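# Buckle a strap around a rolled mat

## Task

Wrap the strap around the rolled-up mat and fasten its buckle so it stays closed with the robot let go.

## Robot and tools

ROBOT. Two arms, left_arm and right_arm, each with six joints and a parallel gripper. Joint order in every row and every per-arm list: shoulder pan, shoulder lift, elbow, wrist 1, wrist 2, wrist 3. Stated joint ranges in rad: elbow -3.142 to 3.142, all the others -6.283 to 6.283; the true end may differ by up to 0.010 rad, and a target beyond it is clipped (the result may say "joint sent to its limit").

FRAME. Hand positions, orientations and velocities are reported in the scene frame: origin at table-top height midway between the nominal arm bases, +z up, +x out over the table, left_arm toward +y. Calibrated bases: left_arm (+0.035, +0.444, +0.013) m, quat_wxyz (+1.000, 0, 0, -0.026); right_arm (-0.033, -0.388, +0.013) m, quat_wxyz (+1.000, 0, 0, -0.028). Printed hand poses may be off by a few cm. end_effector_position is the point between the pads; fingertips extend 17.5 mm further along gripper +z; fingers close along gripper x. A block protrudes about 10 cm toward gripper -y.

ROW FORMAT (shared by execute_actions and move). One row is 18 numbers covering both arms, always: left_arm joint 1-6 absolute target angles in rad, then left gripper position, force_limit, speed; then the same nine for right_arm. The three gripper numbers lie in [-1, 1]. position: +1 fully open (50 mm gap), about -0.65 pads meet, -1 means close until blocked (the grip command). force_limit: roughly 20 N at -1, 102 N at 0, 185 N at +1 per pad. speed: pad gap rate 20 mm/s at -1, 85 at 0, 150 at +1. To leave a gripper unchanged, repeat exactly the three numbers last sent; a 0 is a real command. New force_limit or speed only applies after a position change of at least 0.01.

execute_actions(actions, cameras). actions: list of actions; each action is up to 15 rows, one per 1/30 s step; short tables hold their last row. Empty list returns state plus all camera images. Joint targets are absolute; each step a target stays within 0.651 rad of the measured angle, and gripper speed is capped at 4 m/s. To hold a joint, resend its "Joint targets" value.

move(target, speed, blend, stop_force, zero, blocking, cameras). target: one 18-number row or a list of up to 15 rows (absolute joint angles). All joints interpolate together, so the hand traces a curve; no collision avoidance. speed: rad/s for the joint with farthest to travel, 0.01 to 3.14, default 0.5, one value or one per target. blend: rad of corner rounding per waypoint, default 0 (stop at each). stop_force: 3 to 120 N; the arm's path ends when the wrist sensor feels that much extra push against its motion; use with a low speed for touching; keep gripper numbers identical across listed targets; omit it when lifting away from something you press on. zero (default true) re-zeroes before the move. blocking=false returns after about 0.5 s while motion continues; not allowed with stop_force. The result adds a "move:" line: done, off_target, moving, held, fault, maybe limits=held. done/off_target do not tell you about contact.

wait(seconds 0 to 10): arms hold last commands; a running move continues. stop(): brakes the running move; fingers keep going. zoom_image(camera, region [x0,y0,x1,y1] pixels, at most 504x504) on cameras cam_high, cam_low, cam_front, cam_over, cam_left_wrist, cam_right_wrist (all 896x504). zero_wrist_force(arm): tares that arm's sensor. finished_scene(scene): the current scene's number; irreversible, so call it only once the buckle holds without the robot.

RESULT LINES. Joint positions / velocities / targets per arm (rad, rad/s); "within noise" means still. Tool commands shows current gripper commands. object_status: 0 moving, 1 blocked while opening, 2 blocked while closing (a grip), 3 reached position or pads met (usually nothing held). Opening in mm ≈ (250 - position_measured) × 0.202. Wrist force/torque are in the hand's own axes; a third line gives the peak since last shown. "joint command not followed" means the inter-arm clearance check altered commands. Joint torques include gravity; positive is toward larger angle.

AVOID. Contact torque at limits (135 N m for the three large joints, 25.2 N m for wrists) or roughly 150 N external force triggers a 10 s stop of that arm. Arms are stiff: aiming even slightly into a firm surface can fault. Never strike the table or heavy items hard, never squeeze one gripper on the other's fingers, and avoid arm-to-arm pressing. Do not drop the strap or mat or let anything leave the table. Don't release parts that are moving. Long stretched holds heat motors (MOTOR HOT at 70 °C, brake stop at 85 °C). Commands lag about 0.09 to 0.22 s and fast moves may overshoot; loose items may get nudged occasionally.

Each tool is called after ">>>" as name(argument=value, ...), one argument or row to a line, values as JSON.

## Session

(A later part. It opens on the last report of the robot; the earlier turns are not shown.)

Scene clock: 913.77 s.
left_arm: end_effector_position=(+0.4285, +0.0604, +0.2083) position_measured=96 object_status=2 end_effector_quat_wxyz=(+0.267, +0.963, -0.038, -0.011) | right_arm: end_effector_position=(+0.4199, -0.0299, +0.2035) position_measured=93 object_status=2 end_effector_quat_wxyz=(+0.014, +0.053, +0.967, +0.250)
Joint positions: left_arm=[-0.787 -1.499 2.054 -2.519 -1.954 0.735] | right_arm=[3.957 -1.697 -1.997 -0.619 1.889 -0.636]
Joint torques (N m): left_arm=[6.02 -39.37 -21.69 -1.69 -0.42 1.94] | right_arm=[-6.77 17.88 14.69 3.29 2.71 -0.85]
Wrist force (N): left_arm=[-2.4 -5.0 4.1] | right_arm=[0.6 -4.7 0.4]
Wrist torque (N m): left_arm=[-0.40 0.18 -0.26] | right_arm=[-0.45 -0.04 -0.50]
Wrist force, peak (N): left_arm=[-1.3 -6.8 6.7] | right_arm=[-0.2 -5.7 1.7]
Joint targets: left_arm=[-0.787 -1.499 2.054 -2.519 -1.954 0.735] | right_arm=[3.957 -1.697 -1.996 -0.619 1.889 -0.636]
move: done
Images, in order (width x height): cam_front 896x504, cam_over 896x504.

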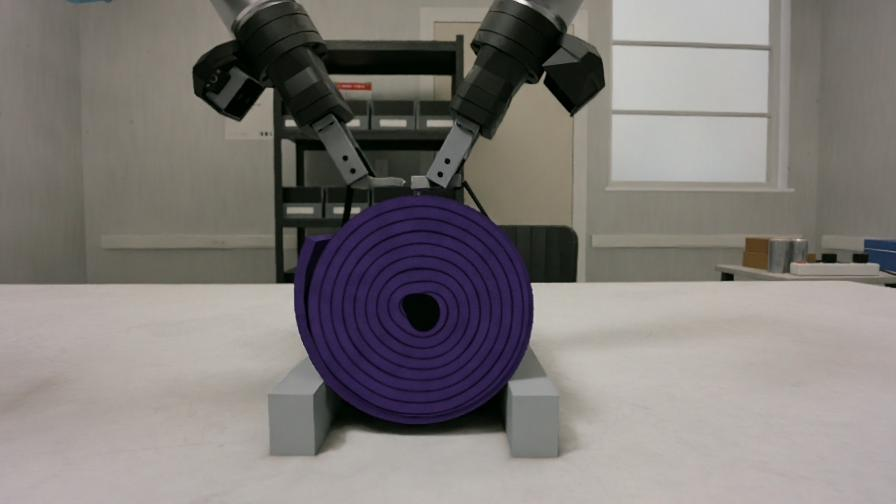

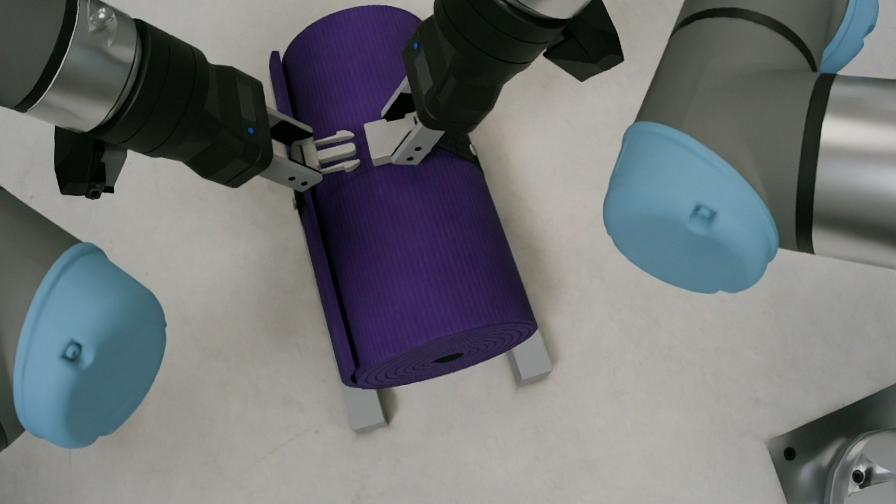

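>>> zoom_image(
  camera="cam_over",
  region=[340, 115, 400, 175],
)

>>> execute_actions(
  actions=[],
  cameras=["cam_high","cam_low","cam_over","cam_right_wrist"],
)

>>> zoom_image(
  camera="cam_high",
  region=[380, 200, 520, 300],
)

Scaled by 8.400.

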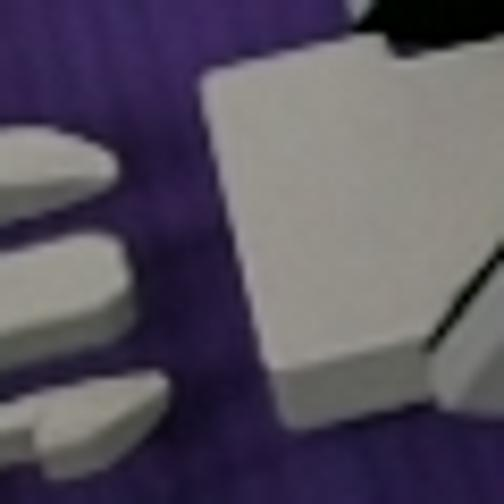

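Scene clock: 924.47 s.
left_arm: end_effector_position=(+0.4285, +0.0604, +0.2083) position_measured=96 object_status=2 end_effector_quat_wxyz=(+0.267, +0.963, -0.038, -0.011) | right_arm: end_effector_position=(+0.4199, -0.0299, +0.2035) position_measured=93 object_status=2 end_effector_quat_wxyz=(+0.014, +0.053, +0.967, +0.250)
Joint positions: left_arm=[-0.787 -1.499 2.054 -2.518 -1.954 0.735] | right_arm=[3.957 -1.697 -1.997 -0.619 1.889 -0.636]
Joint velocities: within noise
Joint torques (N m): left_arm=[8.28 -38.57 -20.5 -1.76 -2.91 2.3] | right_arm=[-6.73 18.21 15.41 3.28 2.59 -0.78]
Motor temperatures (°C): left_arm=[24 26 24 32 32 32] | right_arm=[26 26 24 29 36 30]
Wrist force (N): left_arm=[-2.0 -5.4 4.4] | right_arm=[0.1 -5.1 0.9]
Wrist torque (N m): left_arm=[-0.42 0.18 -0.26] | right_arm=[-0.47 0.00 -0.50]
Wrist force, peak (N): left_arm=[-1.5 -5.8 5.4] | right_arm=[-0.3 -5.5 1.9]
Joint targets: left_arm=[-0.787 -1.499 2.054 -2.519 -1.954 0.735] | right_arm=[3.957 -1.697 -1.996 -0.619 1.889 -0.636]
Tool commands: left_gripper/position=-0.98 left_gripper/force_limit=+0.7 left_gripper/speed=-1.0 right_gripper/position=-0.98 right_gripper/force_limit=+0.7 right_gripper/speed=-1.0
Images, in order (width x height): cam_high 896x504, cam_low 896x504, cam_over 896x504, cam_right_wrist 896x504.

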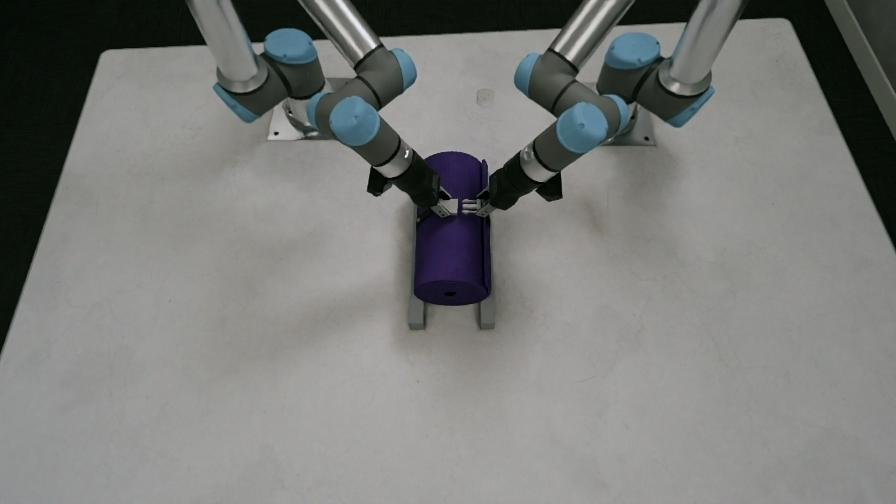

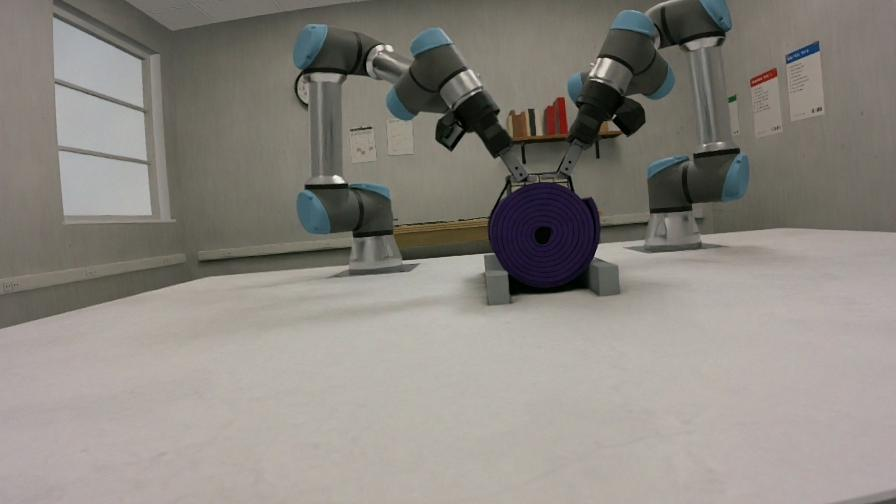

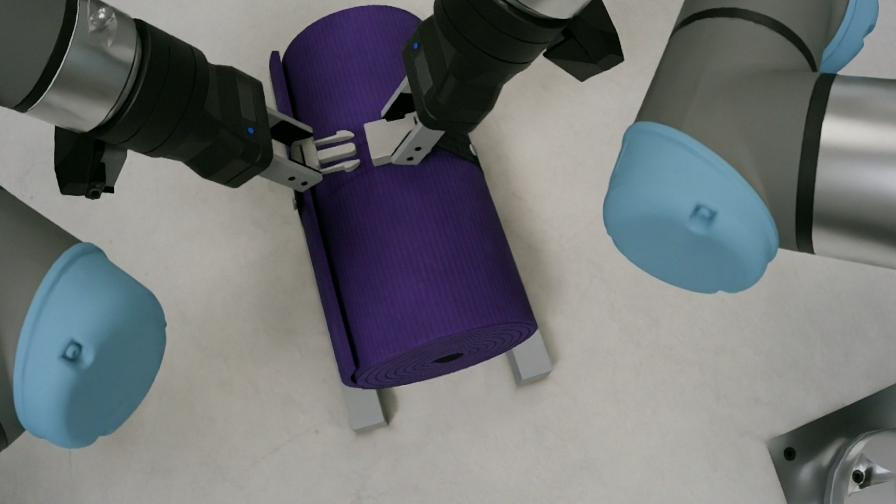

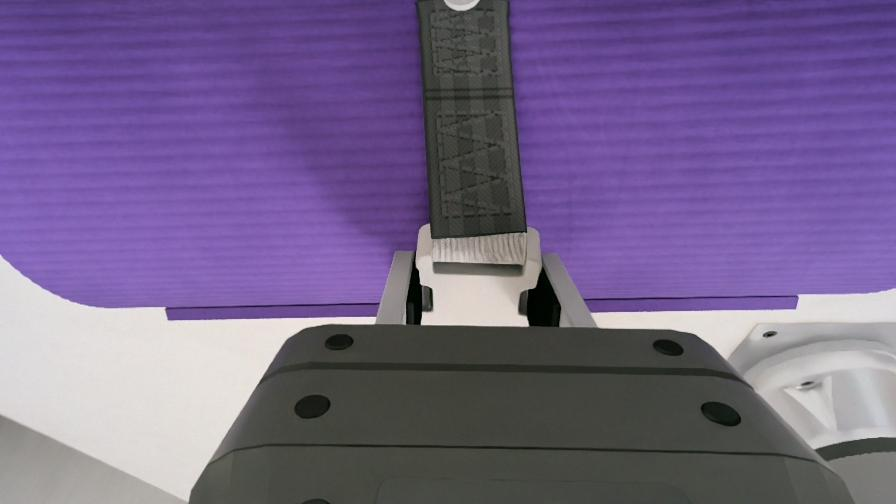

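Scaled by 3.600.

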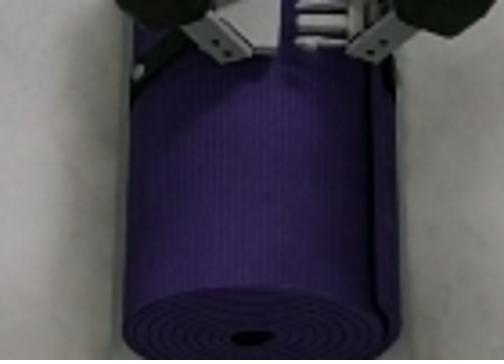

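>>> zoom_image(
  camera="cam_high",
  region=[435, 190, 495, 220],
)

Scaled by 8.400.

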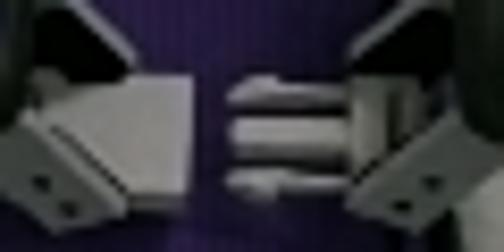

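>>> move(
  target=[-0.7870,-1.4978,2.0545,-2.5196,-1.9538,0.7345,-0.98,0.7,-1,3.9570,-1.6967,-1.9965,-0.6188,1.8892,-0.6364,-0.98,0.7,-1],
  speed=0.05,
)

>>> move(
  target=[
    [-0.8133,-1.4761,2.0332,-2.5299,-1.9436,0.7086,-0.98,0.7,-1,3.9570,-1.6967,-1.9965,-0.6188,1.8892,-0.6364,-0.98,0.7,-1],
    [-0.8389,-1.4546,2.0114,-2.5386,-1.9335,0.6834,-0.98,0.7,-1,3.9570,-1.6967,-1.9965,-0.6188,1.8892,-0.6364,-0.98,0.7,-1],
  ],
  speed=0.02,
  stop_force=20,
  blend=[0.005,0],
  cameras=["cam_front","cam_high","cam_over"],
)

>>> zoom_image(
  camera="cam_front",
  region=[375, 165, 425, 200],
)

>>> zoom_image(
  camera="cam_high",
  region=[435, 190, 495, 220],
)

Scene clock: 947.60 s.
left_arm: end_effector_position=(+0.4286, +0.0604, +0.2079) position_measured=96 object_status=2 end_effector_quat_wxyz=(+0.267, +0.963, -0.038, -0.011) | right_arm: end_effector_position=(+0.4199, -0.0299, +0.2035) position_measured=93 object_status=2 end_effector_quat_wxyz=(+0.014, +0.053, +0.967, +0.250)
Joint positions: left_arm=[-0.787 -1.498 2.055 -2.52 -1.954 0.735] | right_arm=[3.957 -1.697 -1.997 -0.619 1.889 -0.636]
Joint torques (N m): left_arm=[7.93 -22.68 -18.16 -6.72 -2.94 -1.61] | right_arm=[-6.83 18.2 15.04 3.28 2.15 -0.78]
Wrist force (N): left_arm=[-1.3 -5.7 5.1] | right_arm=[-0.2 -5.6 1.6]
Wrist torque (N m): left_arm=[-0.41 0.13 -0.26] | right_arm=[-0.48 -0.02 -0.50]
Wrist force, peak (N): left_arm=[-1.4 -5.9 5.3] | right_arm=[-0.1 -5.6 1.6]
Joint targets: left_arm=[-0.787 -1.498 2.054 -2.520 -1.954 0.734] | right_arm=[3.957 -1.697 -1.996 -0.619 1.889 -0.636]
move: done

Scene clock: 949.47 s.
left_arm: end_effector_position=(+0.4280, +0.0492, +0.2078) position_measured=96 object_status=2 end_effector_quat_wxyz=(+0.267, +0.963, -0.038, -0.011) | right_arm: end_effector_position=(+0.4199, -0.0299, +0.2035) position_measured=93 object_status=2 end_effector_quat_wxyz=(+0.014, +0.054, +0.967, +0.250)
Joint positions: left_arm=[-0.804 -1.484 2.041 -2.526 -1.947 0.717] | right_arm=[3.957 -1.697 -1.997 -0.619 1.889 -0.636]
Joint torques (N m): left_arm=[3.11 -38.86 -22.92 -4.63 -5.73 2.28] | right_arm=[17.35 18.35 38.1 8.46 5.63 -0.78]
Wrist force (N): left_arm=[-3.6 -24.0 -6.3] | right_arm=[-1.1 -23.9 -9.5]
Wrist torque (N m): left_arm=[-0.46 0.14 -0.25] | right_arm=[-0.60 -0.06 -0.49]
Wrist force, peak (N): left_arm=[-3.1 -30.6 -8.1] | right_arm=[-1.8 -29.4 -12.5]
Joint targets: left_arm=[-0.804 -1.484 2.041 -2.526 -1.947 0.717] | right_arm=[3.957 -1.697 -1.996 -0.619 1.889 -0.636]
move: contact (left_arm); path passed 0 of 2 targets; left_arm: the shoulder pan is farthest, 0.035 rad from its target
Images, in order (width x height): cam_high 896x504, cam_front 896x504, cam_over 896x504.

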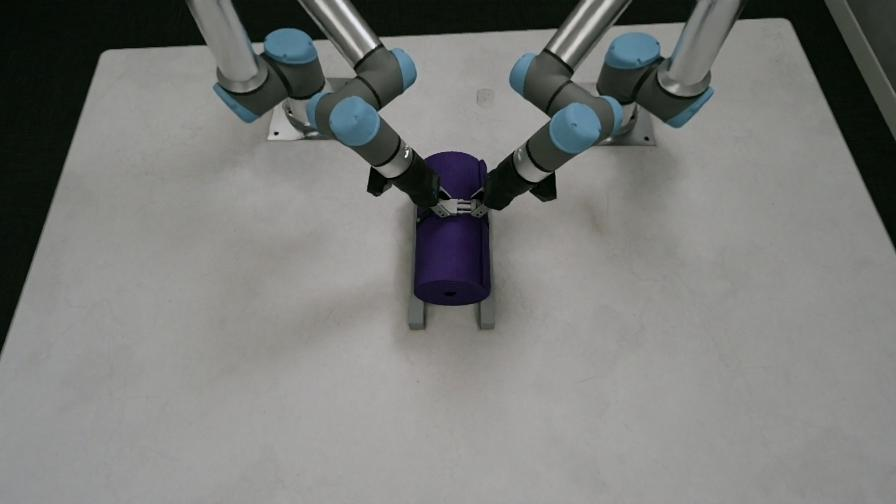

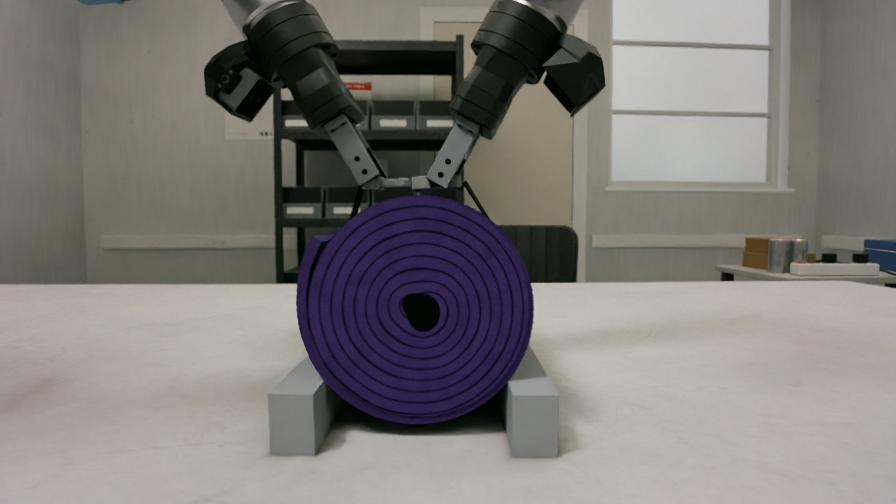

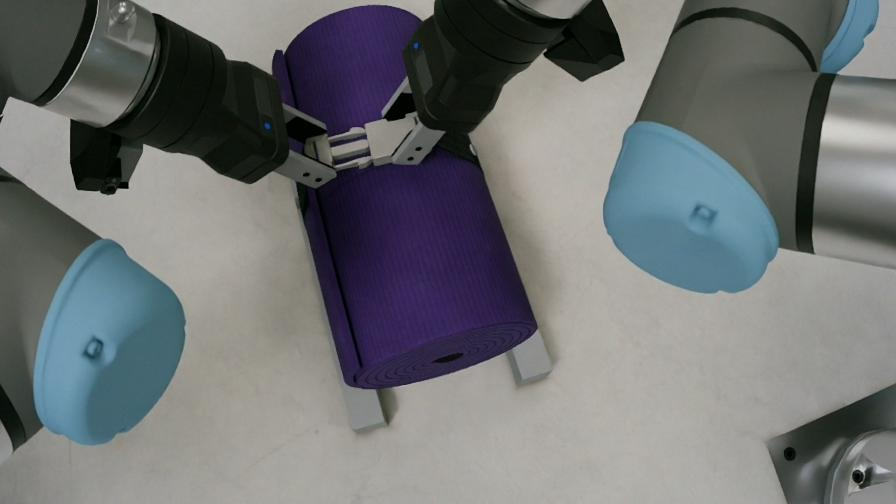

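Scaled by 10.080.

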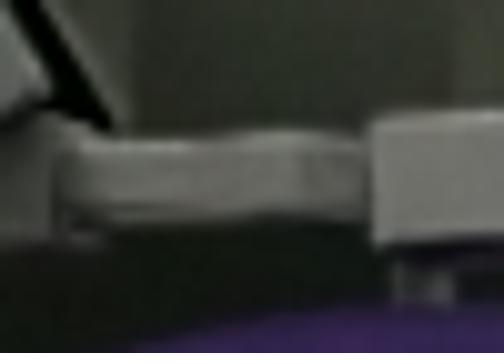

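Scaled by 8.400.

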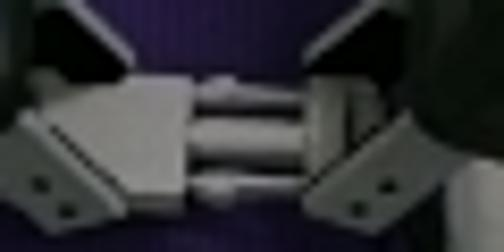

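>>> move(
  target=[
    [-0.8133,-1.4761,2.0332,-2.5299,-1.9436,0.7086,-0.98,0.7,-1,3.9570,-1.6967,-1.9965,-0.6188,1.8892,-0.6364,-0.98,0.7,-1],
    [-0.8389,-1.4546,2.0114,-2.5386,-1.9335,0.6834,-0.98,0.7,-1,3.9570,-1.6967,-1.9965,-0.6188,1.8892,-0.6364,-0.98,0.7,-1],
  ],
  speed=0.02,
  stop_force=42,
  zero=false,
  blend=[0.005,0],
  cameras=["cam_front","cam_high","cam_over"],
)

>>> zoom_image(
  camera="cam_front",
  region=[375, 165, 425, 200],
)

>>> zoom_image(
  camera="cam_high",
  region=[435, 190, 495, 220],
)

>>> zoom_image(
  camera="cam_over",
  region=[315, 120, 405, 170],
)

Scene clock: 958.60 s.
left_arm: end_effector_position=(+0.4279, +0.0484, +0.2077) position_measured=96 object_status=2 end_effector_quat_wxyz=(+0.267, +0.963, -0.038, -0.011) | right_arm: end_effector_position=(+0.4199, -0.0299, +0.2035) position_measured=93 object_status=2 end_effector_quat_wxyz=(+0.014, +0.054, +0.967, +0.250)
Joint positions: left_arm=[-0.806 -1.482 2.04 -2.526 -1.946 0.716] | right_arm=[3.957 -1.697 -1.996 -0.619 1.889 -0.636]
Joint torques (N m): left_arm=[-5.39 -37.94 -27.53 -7.24 -8.86 2.36] | right_arm=[17.07 20 38.37 11.58 6.73 -0.83]
Wrist force (N): left_arm=[-2.4 -41.2 -14.5] | right_arm=[-2.3 -39.4 -16.6]
Wrist torque (N m): left_arm=[-0.48 0.12 -0.27] | right_arm=[-0.24 -0.05 -0.50]
Wrist force, peak (N): left_arm=[-4.7 -49.5 -20.8] | right_arm=[-3.8 -47.3 -22.1]
Joint targets: left_arm=[-0.805 -1.482 2.040 -2.526 -1.946 0.716] | right_arm=[3.957 -1.697 -1.996 -0.619 1.889 -0.636]
move: contact (left_arm); path passed 0 of 2 targets; blend cut to 0.0045 rad at target 1; left_arm: the shoulder pan is farthest, 0.033 rad from its target
Images, in order (width x height): cam_high 896x504, cam_front 896x504, cam_over 896x504.

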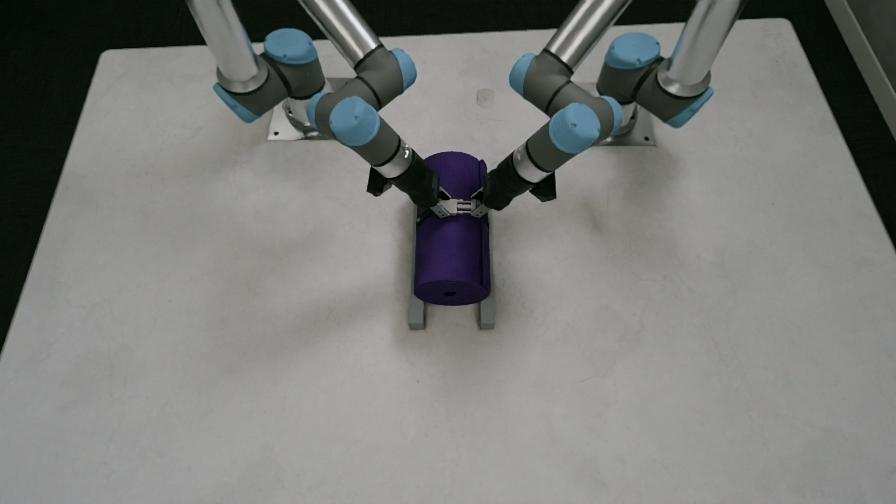

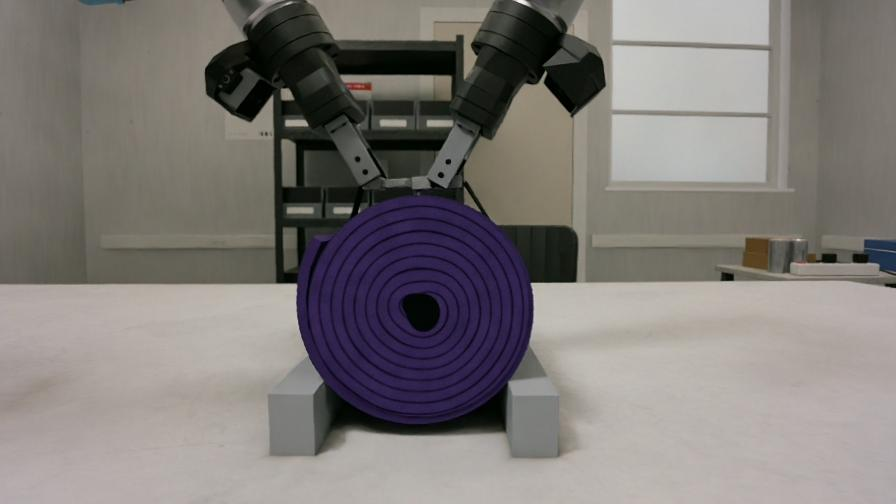

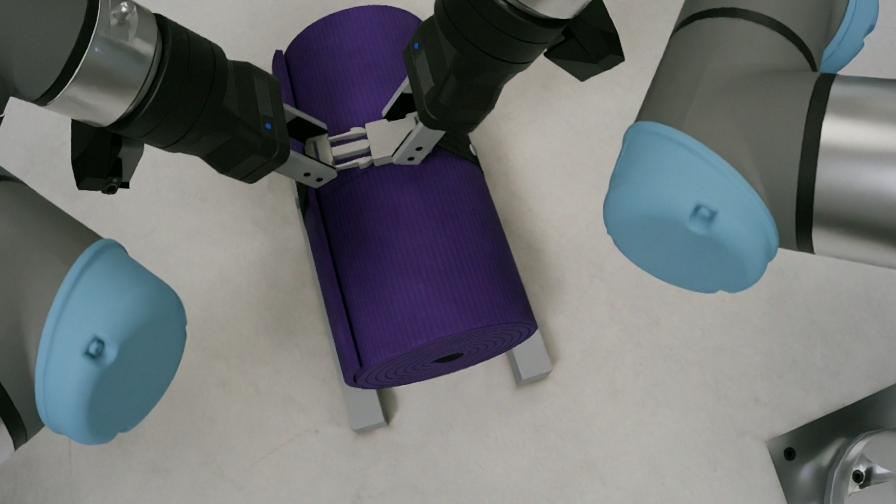

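Scaled by 10.080.

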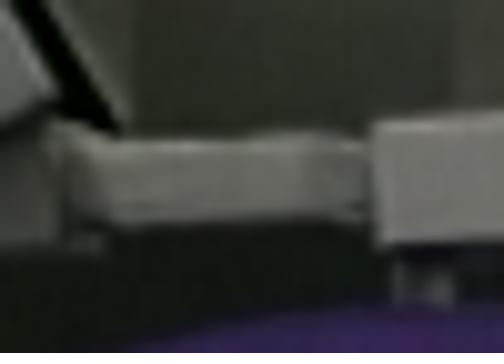

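Scaled by 8.400.

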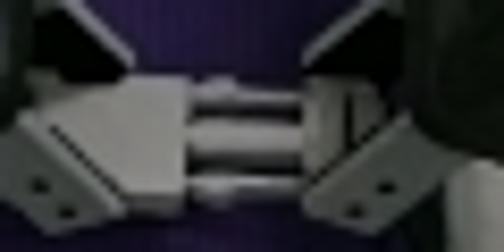

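Scaled by 5.600.

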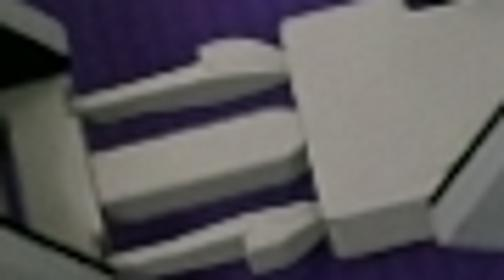

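>>> move(
  target=[-0.7983,-1.4854,2.0431,-2.5248,-1.9495,0.7234,-0.98,0.7,-1,3.9570,-1.6967,-1.9965,-0.6188,1.8892,-0.6364,-0.98,0.7,-1],
  speed=0.03,
)

>>> move(
  target=[
    [-0.8120,-1.4741,2.0320,-2.5302,-1.9441,0.7099,-0.98,0.7,-1,3.9570,-1.6967,-1.9965,-0.6188,1.8892,-0.6364,-0.98,0.7,-1],
    [-0.8376,-1.4526,2.0102,-2.5389,-1.9340,0.6847,-0.98,0.7,-1,3.9570,-1.6967,-1.9965,-0.6188,1.8892,-0.6364,-0.98,0.7,-1],
  ],
  speed=0.02,
  stop_force=20,
  blend=[0.004,0],
  cameras=["cam_front","cam_over"],
)

>>> zoom_image(
  camera="cam_front",
  region=[375, 165, 425, 200],
)

>>> zoom_image(
  camera="cam_over",
  region=[340, 115, 400, 175],
)

Scene clock: 988.93 s.
left_arm: end_effector_position=(+0.4289, +0.0522, +0.2075) position_measured=96 object_status=2 end_effector_quat_wxyz=(+0.267, +0.963, -0.038, -0.011) | right_arm: end_effector_position=(+0.4199, -0.0298, +0.2036) position_measured=93 object_status=2 end_effector_quat_wxyz=(+0.014, +0.053, +0.967, +0.250)
Joint positions: left_arm=[-0.798 -1.485 2.043 -2.525 -1.95 0.724] | right_arm=[3.957 -1.697 -1.996 -0.619 1.889 -0.636]
Joint torques (N m): left_arm=[2.8 -35.24 -21.16 -2.11 -2.47 1.44] | right_arm=[-5.29 21.27 22.84 3.22 -1.58 -0.82]
Wrist force (N): left_arm=[-2.1 -5.7 4.1] | right_arm=[-1.5 -6.5 0.5]
Wrist torque (N m): left_arm=[-0.44 0.15 -0.39] | right_arm=[-0.71 0.27 -0.50]
Wrist force, peak (N): left_arm=[-3.6 -40.8 -15.8] | right_arm=[-1.7 -38.8 -18.1]
Joint targets: left_arm=[-0.798 -1.485 2.043 -2.525 -1.949 0.723] | right_arm=[3.957 -1.697 -1.996 -0.619 1.889 -0.636]
move: done

Scene clock: 990.20 s.
left_arm: end_effector_position=(+0.4288, +0.0491, +0.2074) position_measured=96 object_status=2 end_effector_quat_wxyz=(+0.267, +0.963, -0.038, -0.011) | right_arm: end_effector_position=(+0.4199, -0.0299, +0.2035) position_measured=93 object_status=2 end_effector_quat_wxyz=(+0.014, +0.054, +0.967, +0.250)
Joint positions: left_arm=[-0.803 -1.481 2.039 -2.527 -1.947 0.719] | right_arm=[3.957 -1.697 -1.997 -0.619 1.889 -0.636]
Joint torques (N m): left_arm=[3.55 -38.9 -23.6 -4.79 -5.47 2.47] | right_arm=[16.9 21.95 35.97 8.45 6.65 -0.78]
Wrist force (N): left_arm=[-3.6 -23.6 -5.7] | right_arm=[-3.5 -24.9 -8.9]
Wrist torque (N m): left_arm=[-0.47 0.06 -0.23] | right_arm=[-0.85 0.19 -0.46]
Wrist force, peak (N): left_arm=[-2.1 -30.1 -8.0] | right_arm=[-2.8 -30.1 -11.5]
Joint targets: left_arm=[-0.803 -1.481 2.039 -2.527 -1.947 0.719] | right_arm=[3.957 -1.697 -1.996 -0.619 1.889 -0.636]
move: contact (left_arm); path passed 0 of 2 targets; left_arm: the shoulder pan is farthest, 0.035 rad from its target
Images, in order (width x height): cam_front 896x504, cam_over 896x504.

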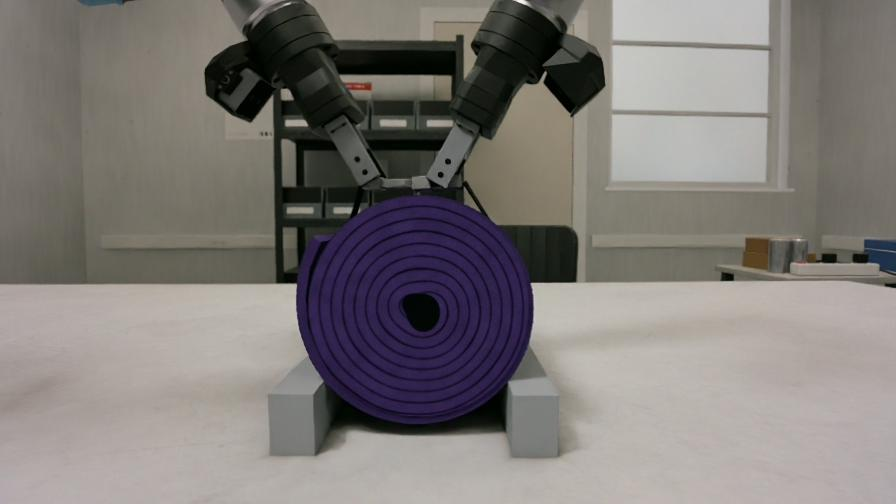

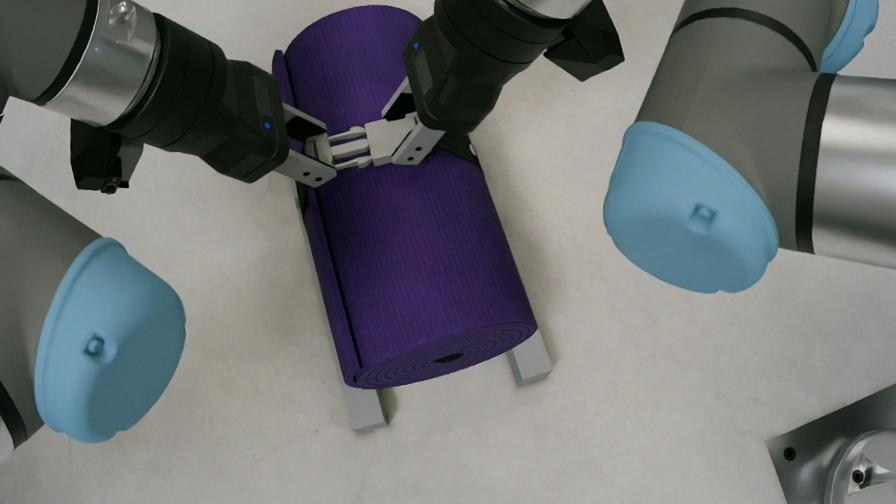

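Scaled by 10.080.

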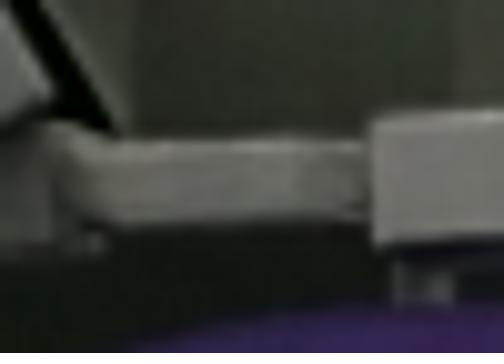

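Scaled by 8.400.

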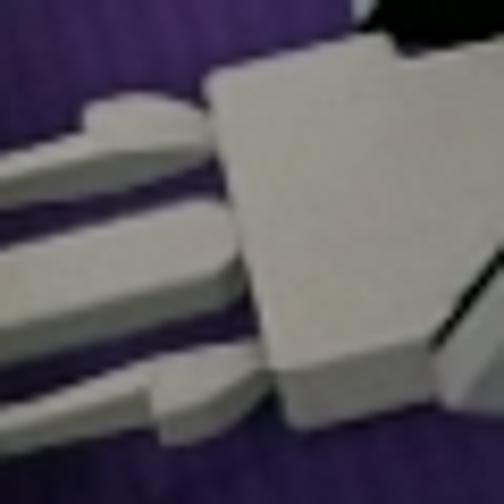

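>>> move(
  target=[-0.7998,-1.4870,2.0451,-2.5257,-1.9489,0.7220,-0.98,0.7,-1,3.9570,-1.6967,-1.9965,-0.6188,1.8892,-0.6364,-0.98,0.7,-1],
  speed=0.03,
)

>>> move(
  target=[
    [-0.8135,-1.4757,2.0340,-2.5311,-1.9435,0.7085,-0.98,0.7,-1,3.9570,-1.6967,-1.9965,-0.6188,1.8892,-0.6364,-0.98,0.7,-1],
    [-0.8391,-1.4542,2.0122,-2.5398,-1.9334,0.6833,-0.98,0.7,-1,3.9570,-1.6967,-1.9965,-0.6188,1.8892,-0.6364,-0.98,0.7,-1],
  ],
  speed=0.02,
  stop_force=20,
  blend=[0.004,0],
  cameras=["cam_front","cam_over"],
)

>>> zoom_image(
  camera="cam_front",
  region=[375, 165, 425, 200],
)

>>> zoom_image(
  camera="cam_over",
  region=[340, 115, 400, 175],
)

Scene clock: 1003.03 s.
left_arm: end_effector_position=(+0.4280, +0.0522, +0.2075) position_measured=96 object_status=2 end_effector_quat_wxyz=(+0.267, +0.963, -0.038, -0.011) | right_arm: end_effector_position=(+0.4199, -0.0298, +0.2036) position_measured=93 object_status=2 end_effector_quat_wxyz=(+0.014, +0.053, +0.967, +0.250)
Joint positions: left_arm=[-0.8 -1.487 2.045 -2.526 -1.949 0.722] | right_arm=[3.957 -1.697 -1.996 -0.619 1.889 -0.636]
Joint torques (N m): left_arm=[6.53 -31.43 -22.88 -1.96 -2.82 1.9] | right_arm=[-5.7 23.05 22.56 3.18 -1.27 -0.7]
Wrist force (N): left_arm=[-1.8 -5.6 3.9] | right_arm=[-1.4 -6.6 0.7]
Wrist torque (N m): left_arm=[-0.44 0.11 -0.38] | right_arm=[-0.74 0.26 -0.50]
Wrist force, peak (N): left_arm=[-3.2 -24.5 -5.1] | right_arm=[-4.2 -25.7 -7.8]
Joint targets: left_arm=[-0.800 -1.487 2.045 -2.526 -1.949 0.722] | right_arm=[3.957 -1.697 -1.996 -0.619 1.889 -0.636]
move: done

Scene clock: 1004.30 s.
left_arm: end_effector_position=(+0.4279, +0.0491, +0.2074) position_measured=96 object_status=2 end_effector_quat_wxyz=(+0.267, +0.963, -0.038, -0.011) | right_arm: end_effector_position=(+0.4199, -0.0299, +0.2035) position_measured=93 object_status=2 end_effector_quat_wxyz=(+0.014, +0.054, +0.967, +0.250)
Joint positions: left_arm=[-0.805 -1.483 2.041 -2.527 -1.947 0.717] | right_arm=[3.957 -1.697 -1.997 -0.619 1.889 -0.636]
Joint torques (N m): left_arm=[1.98 -38.81 -23.86 -4.93 -5.74 2.4] | right_arm=[17.34 24.12 37.29 8.68 6.88 -0.78]
Wrist force (N): left_arm=[-3.4 -25.3 -6.7] | right_arm=[-3.3 -26.6 -9.5]
Wrist torque (N m): left_arm=[-0.49 0.06 -0.24] | right_arm=[-0.86 0.19 -0.48]
Wrist force, peak (N): left_arm=[-2.2 -31.4 -9.1] | right_arm=[-3.2 -32.0 -12.0]
Joint targets: left_arm=[-0.805 -1.483 2.041 -2.527 -1.947 0.717] | right_arm=[3.957 -1.697 -1.996 -0.619 1.889 -0.636]
move: contact (left_arm); path passed 0 of 2 targets; left_arm: the shoulder pan is farthest, 0.035 rad from its target
Images, in order (width x height): cam_front 896x504, cam_over 896x504.

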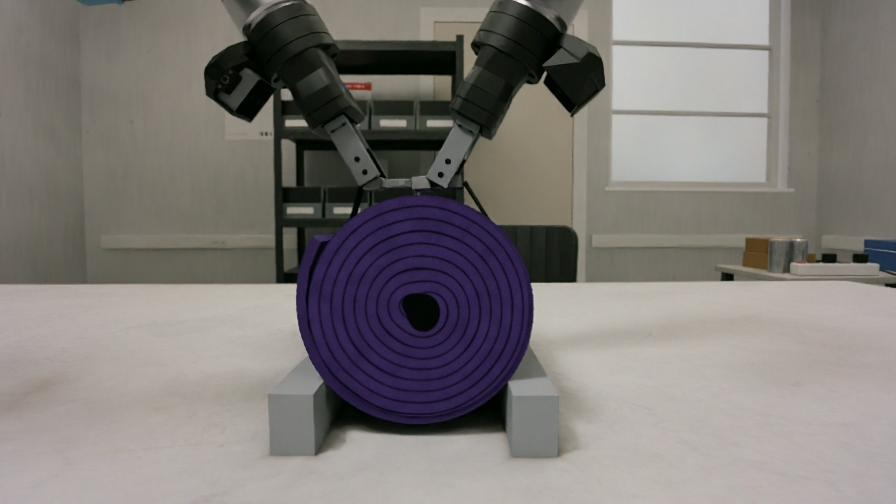

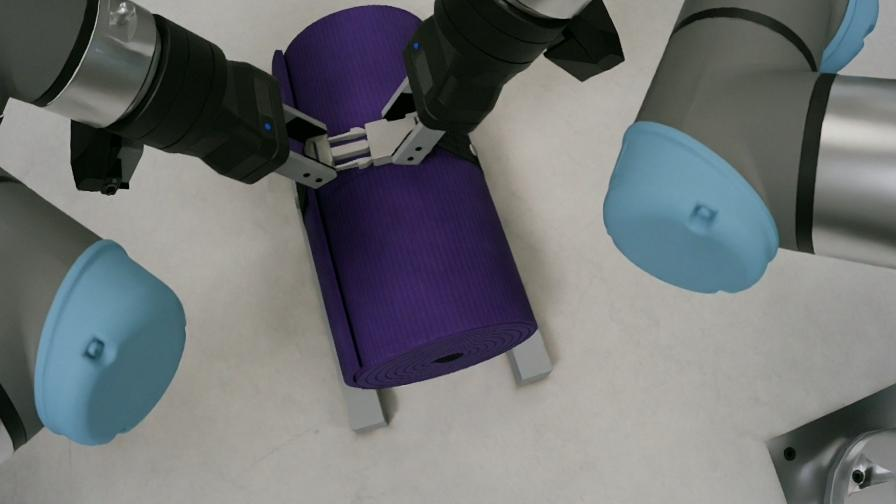

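Scaled by 10.080.

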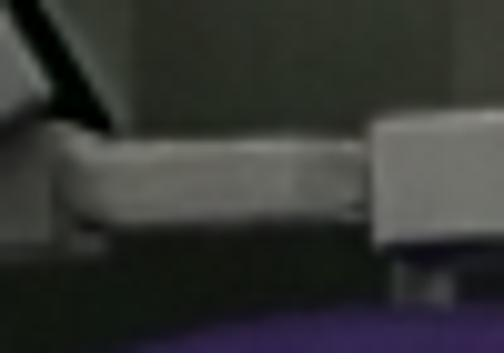

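Scaled by 8.400.

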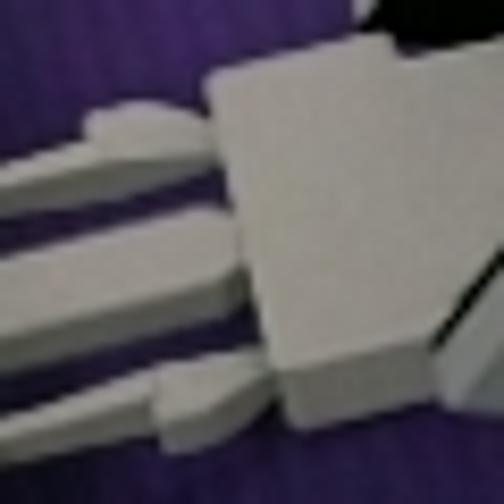

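>>> move(
  target=[-0.7946,-1.4913,2.0494,-2.5236,-1.9510,0.7273,-0.98,0.7,-1,3.9570,-1.6967,-1.9965,-0.6188,1.8892,-0.6364,-0.98,0.7,-1],
  speed=0.03,
  cameras=["cam_front","cam_over","cam_high","cam_right_wrist"],
)

>>> zoom_image(
  camera="cam_front",
  region=[380, 165, 450, 205],
)

>>> zoom_image(
  camera="cam_over",
  region=[340, 115, 400, 175],
)

>>> zoom_image(
  camera="cam_high",
  region=[440, 190, 490, 220],
)

Scene clock: 1015.73 s.
left_arm: end_effector_position=(+0.4282, +0.0557, +0.2074) position_measured=96 object_status=2 end_effector_quat_wxyz=(+0.267, +0.963, -0.038, -0.011) | right_arm: end_effector_position=(+0.4199, -0.0298, +0.2036) position_measured=93 object_status=2 end_effector_quat_wxyz=(+0.014, +0.053, +0.967, +0.250)
Joint positions: left_arm=[-0.794 -1.491 2.05 -2.524 -1.951 0.727] | right_arm=[3.957 -1.697 -1.996 -0.619 1.889 -0.636]
Joint torques (N m): left_arm=[-1.29 -29.95 -24.24 -2.22 -2.4 0.97] | right_arm=[-6.41 24.73 17.98 3.23 -1.52 -0.79]
Wrist force (N): left_arm=[-1.4 -6.0 5.0] | right_arm=[-1.7 -6.6 2.0]
Wrist torque (N m): left_arm=[-0.44 0.14 -0.39] | right_arm=[-0.64 0.20 -0.50]
Wrist force, peak (N): left_arm=[-2.8 -26.2 -5.6] | right_arm=[-4.1 -27.5 -8.5]
Joint targets: left_arm=[-0.795 -1.491 2.049 -2.524 -1.951 0.727] | right_arm=[3.957 -1.697 -1.996 -0.619 1.889 -0.636]
move: done
Images, in order (width x height): cam_high 896x504, cam_front 896x504, cam_over 896x504, cam_right_wrist 896x504.

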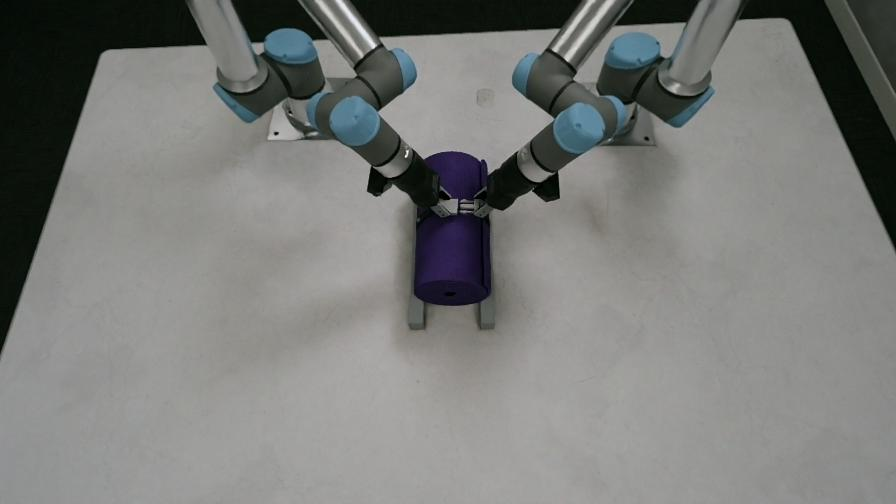

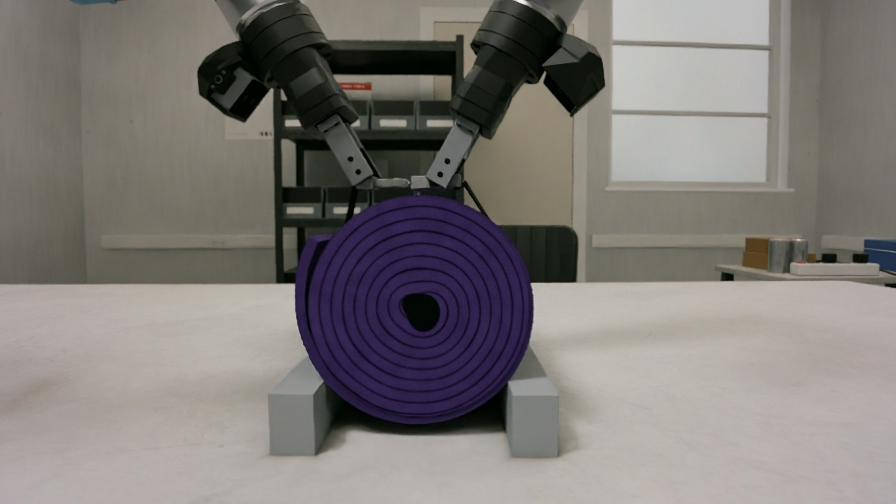

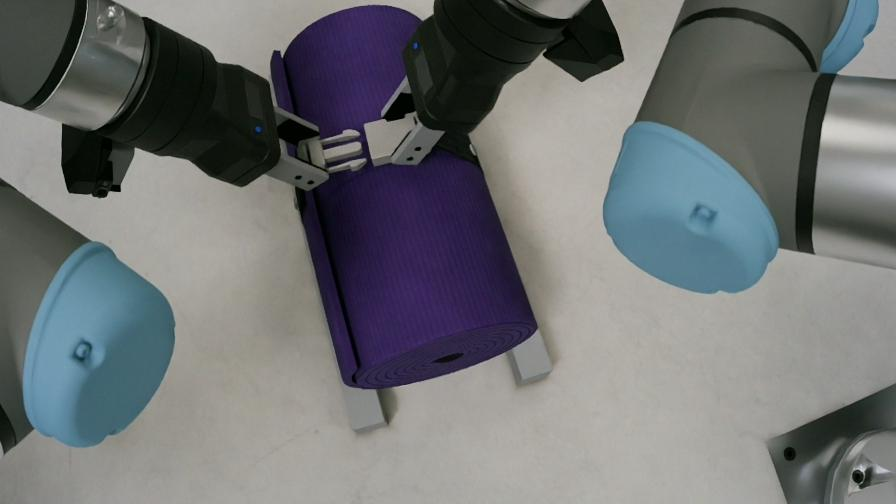

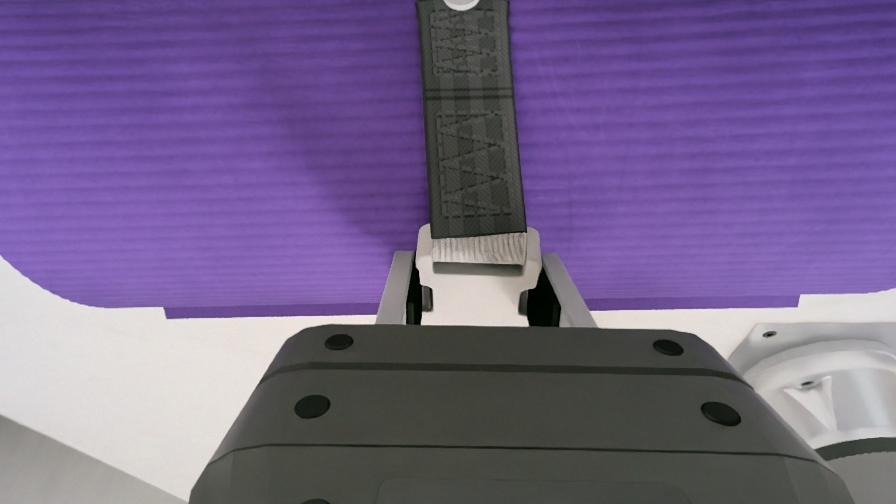

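Scaled by 7.200.

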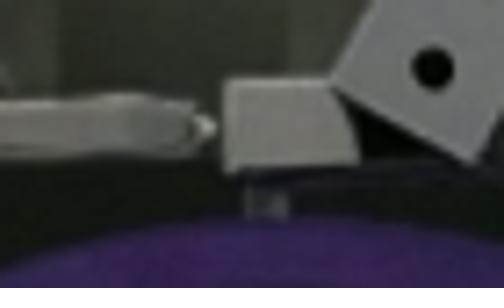

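Scaled by 8.400.

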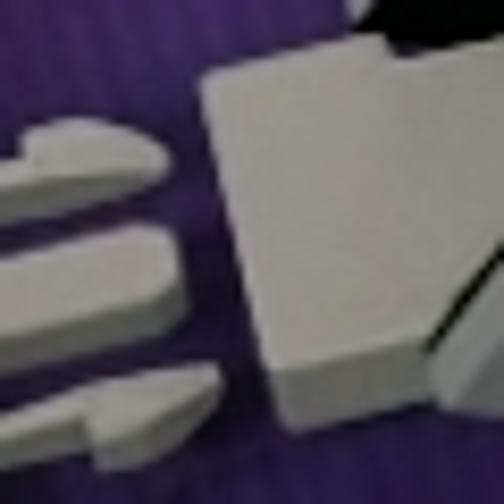

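Scaled by 10.080.

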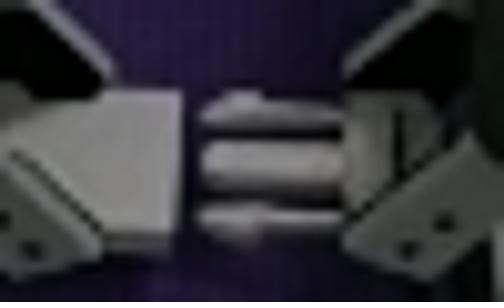

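>>> zoom_image(
  camera="cam_front",
  region=[378, 170, 428, 198],
)

>>> zoom_image(
  camera="cam_front",
  region=[400, 172, 420, 194],
)

Scaled by 10.080.

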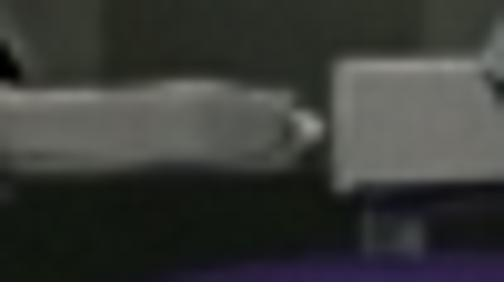

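Scaled by 22.909.

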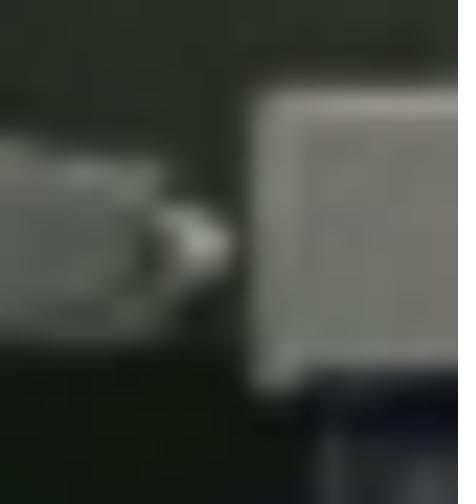

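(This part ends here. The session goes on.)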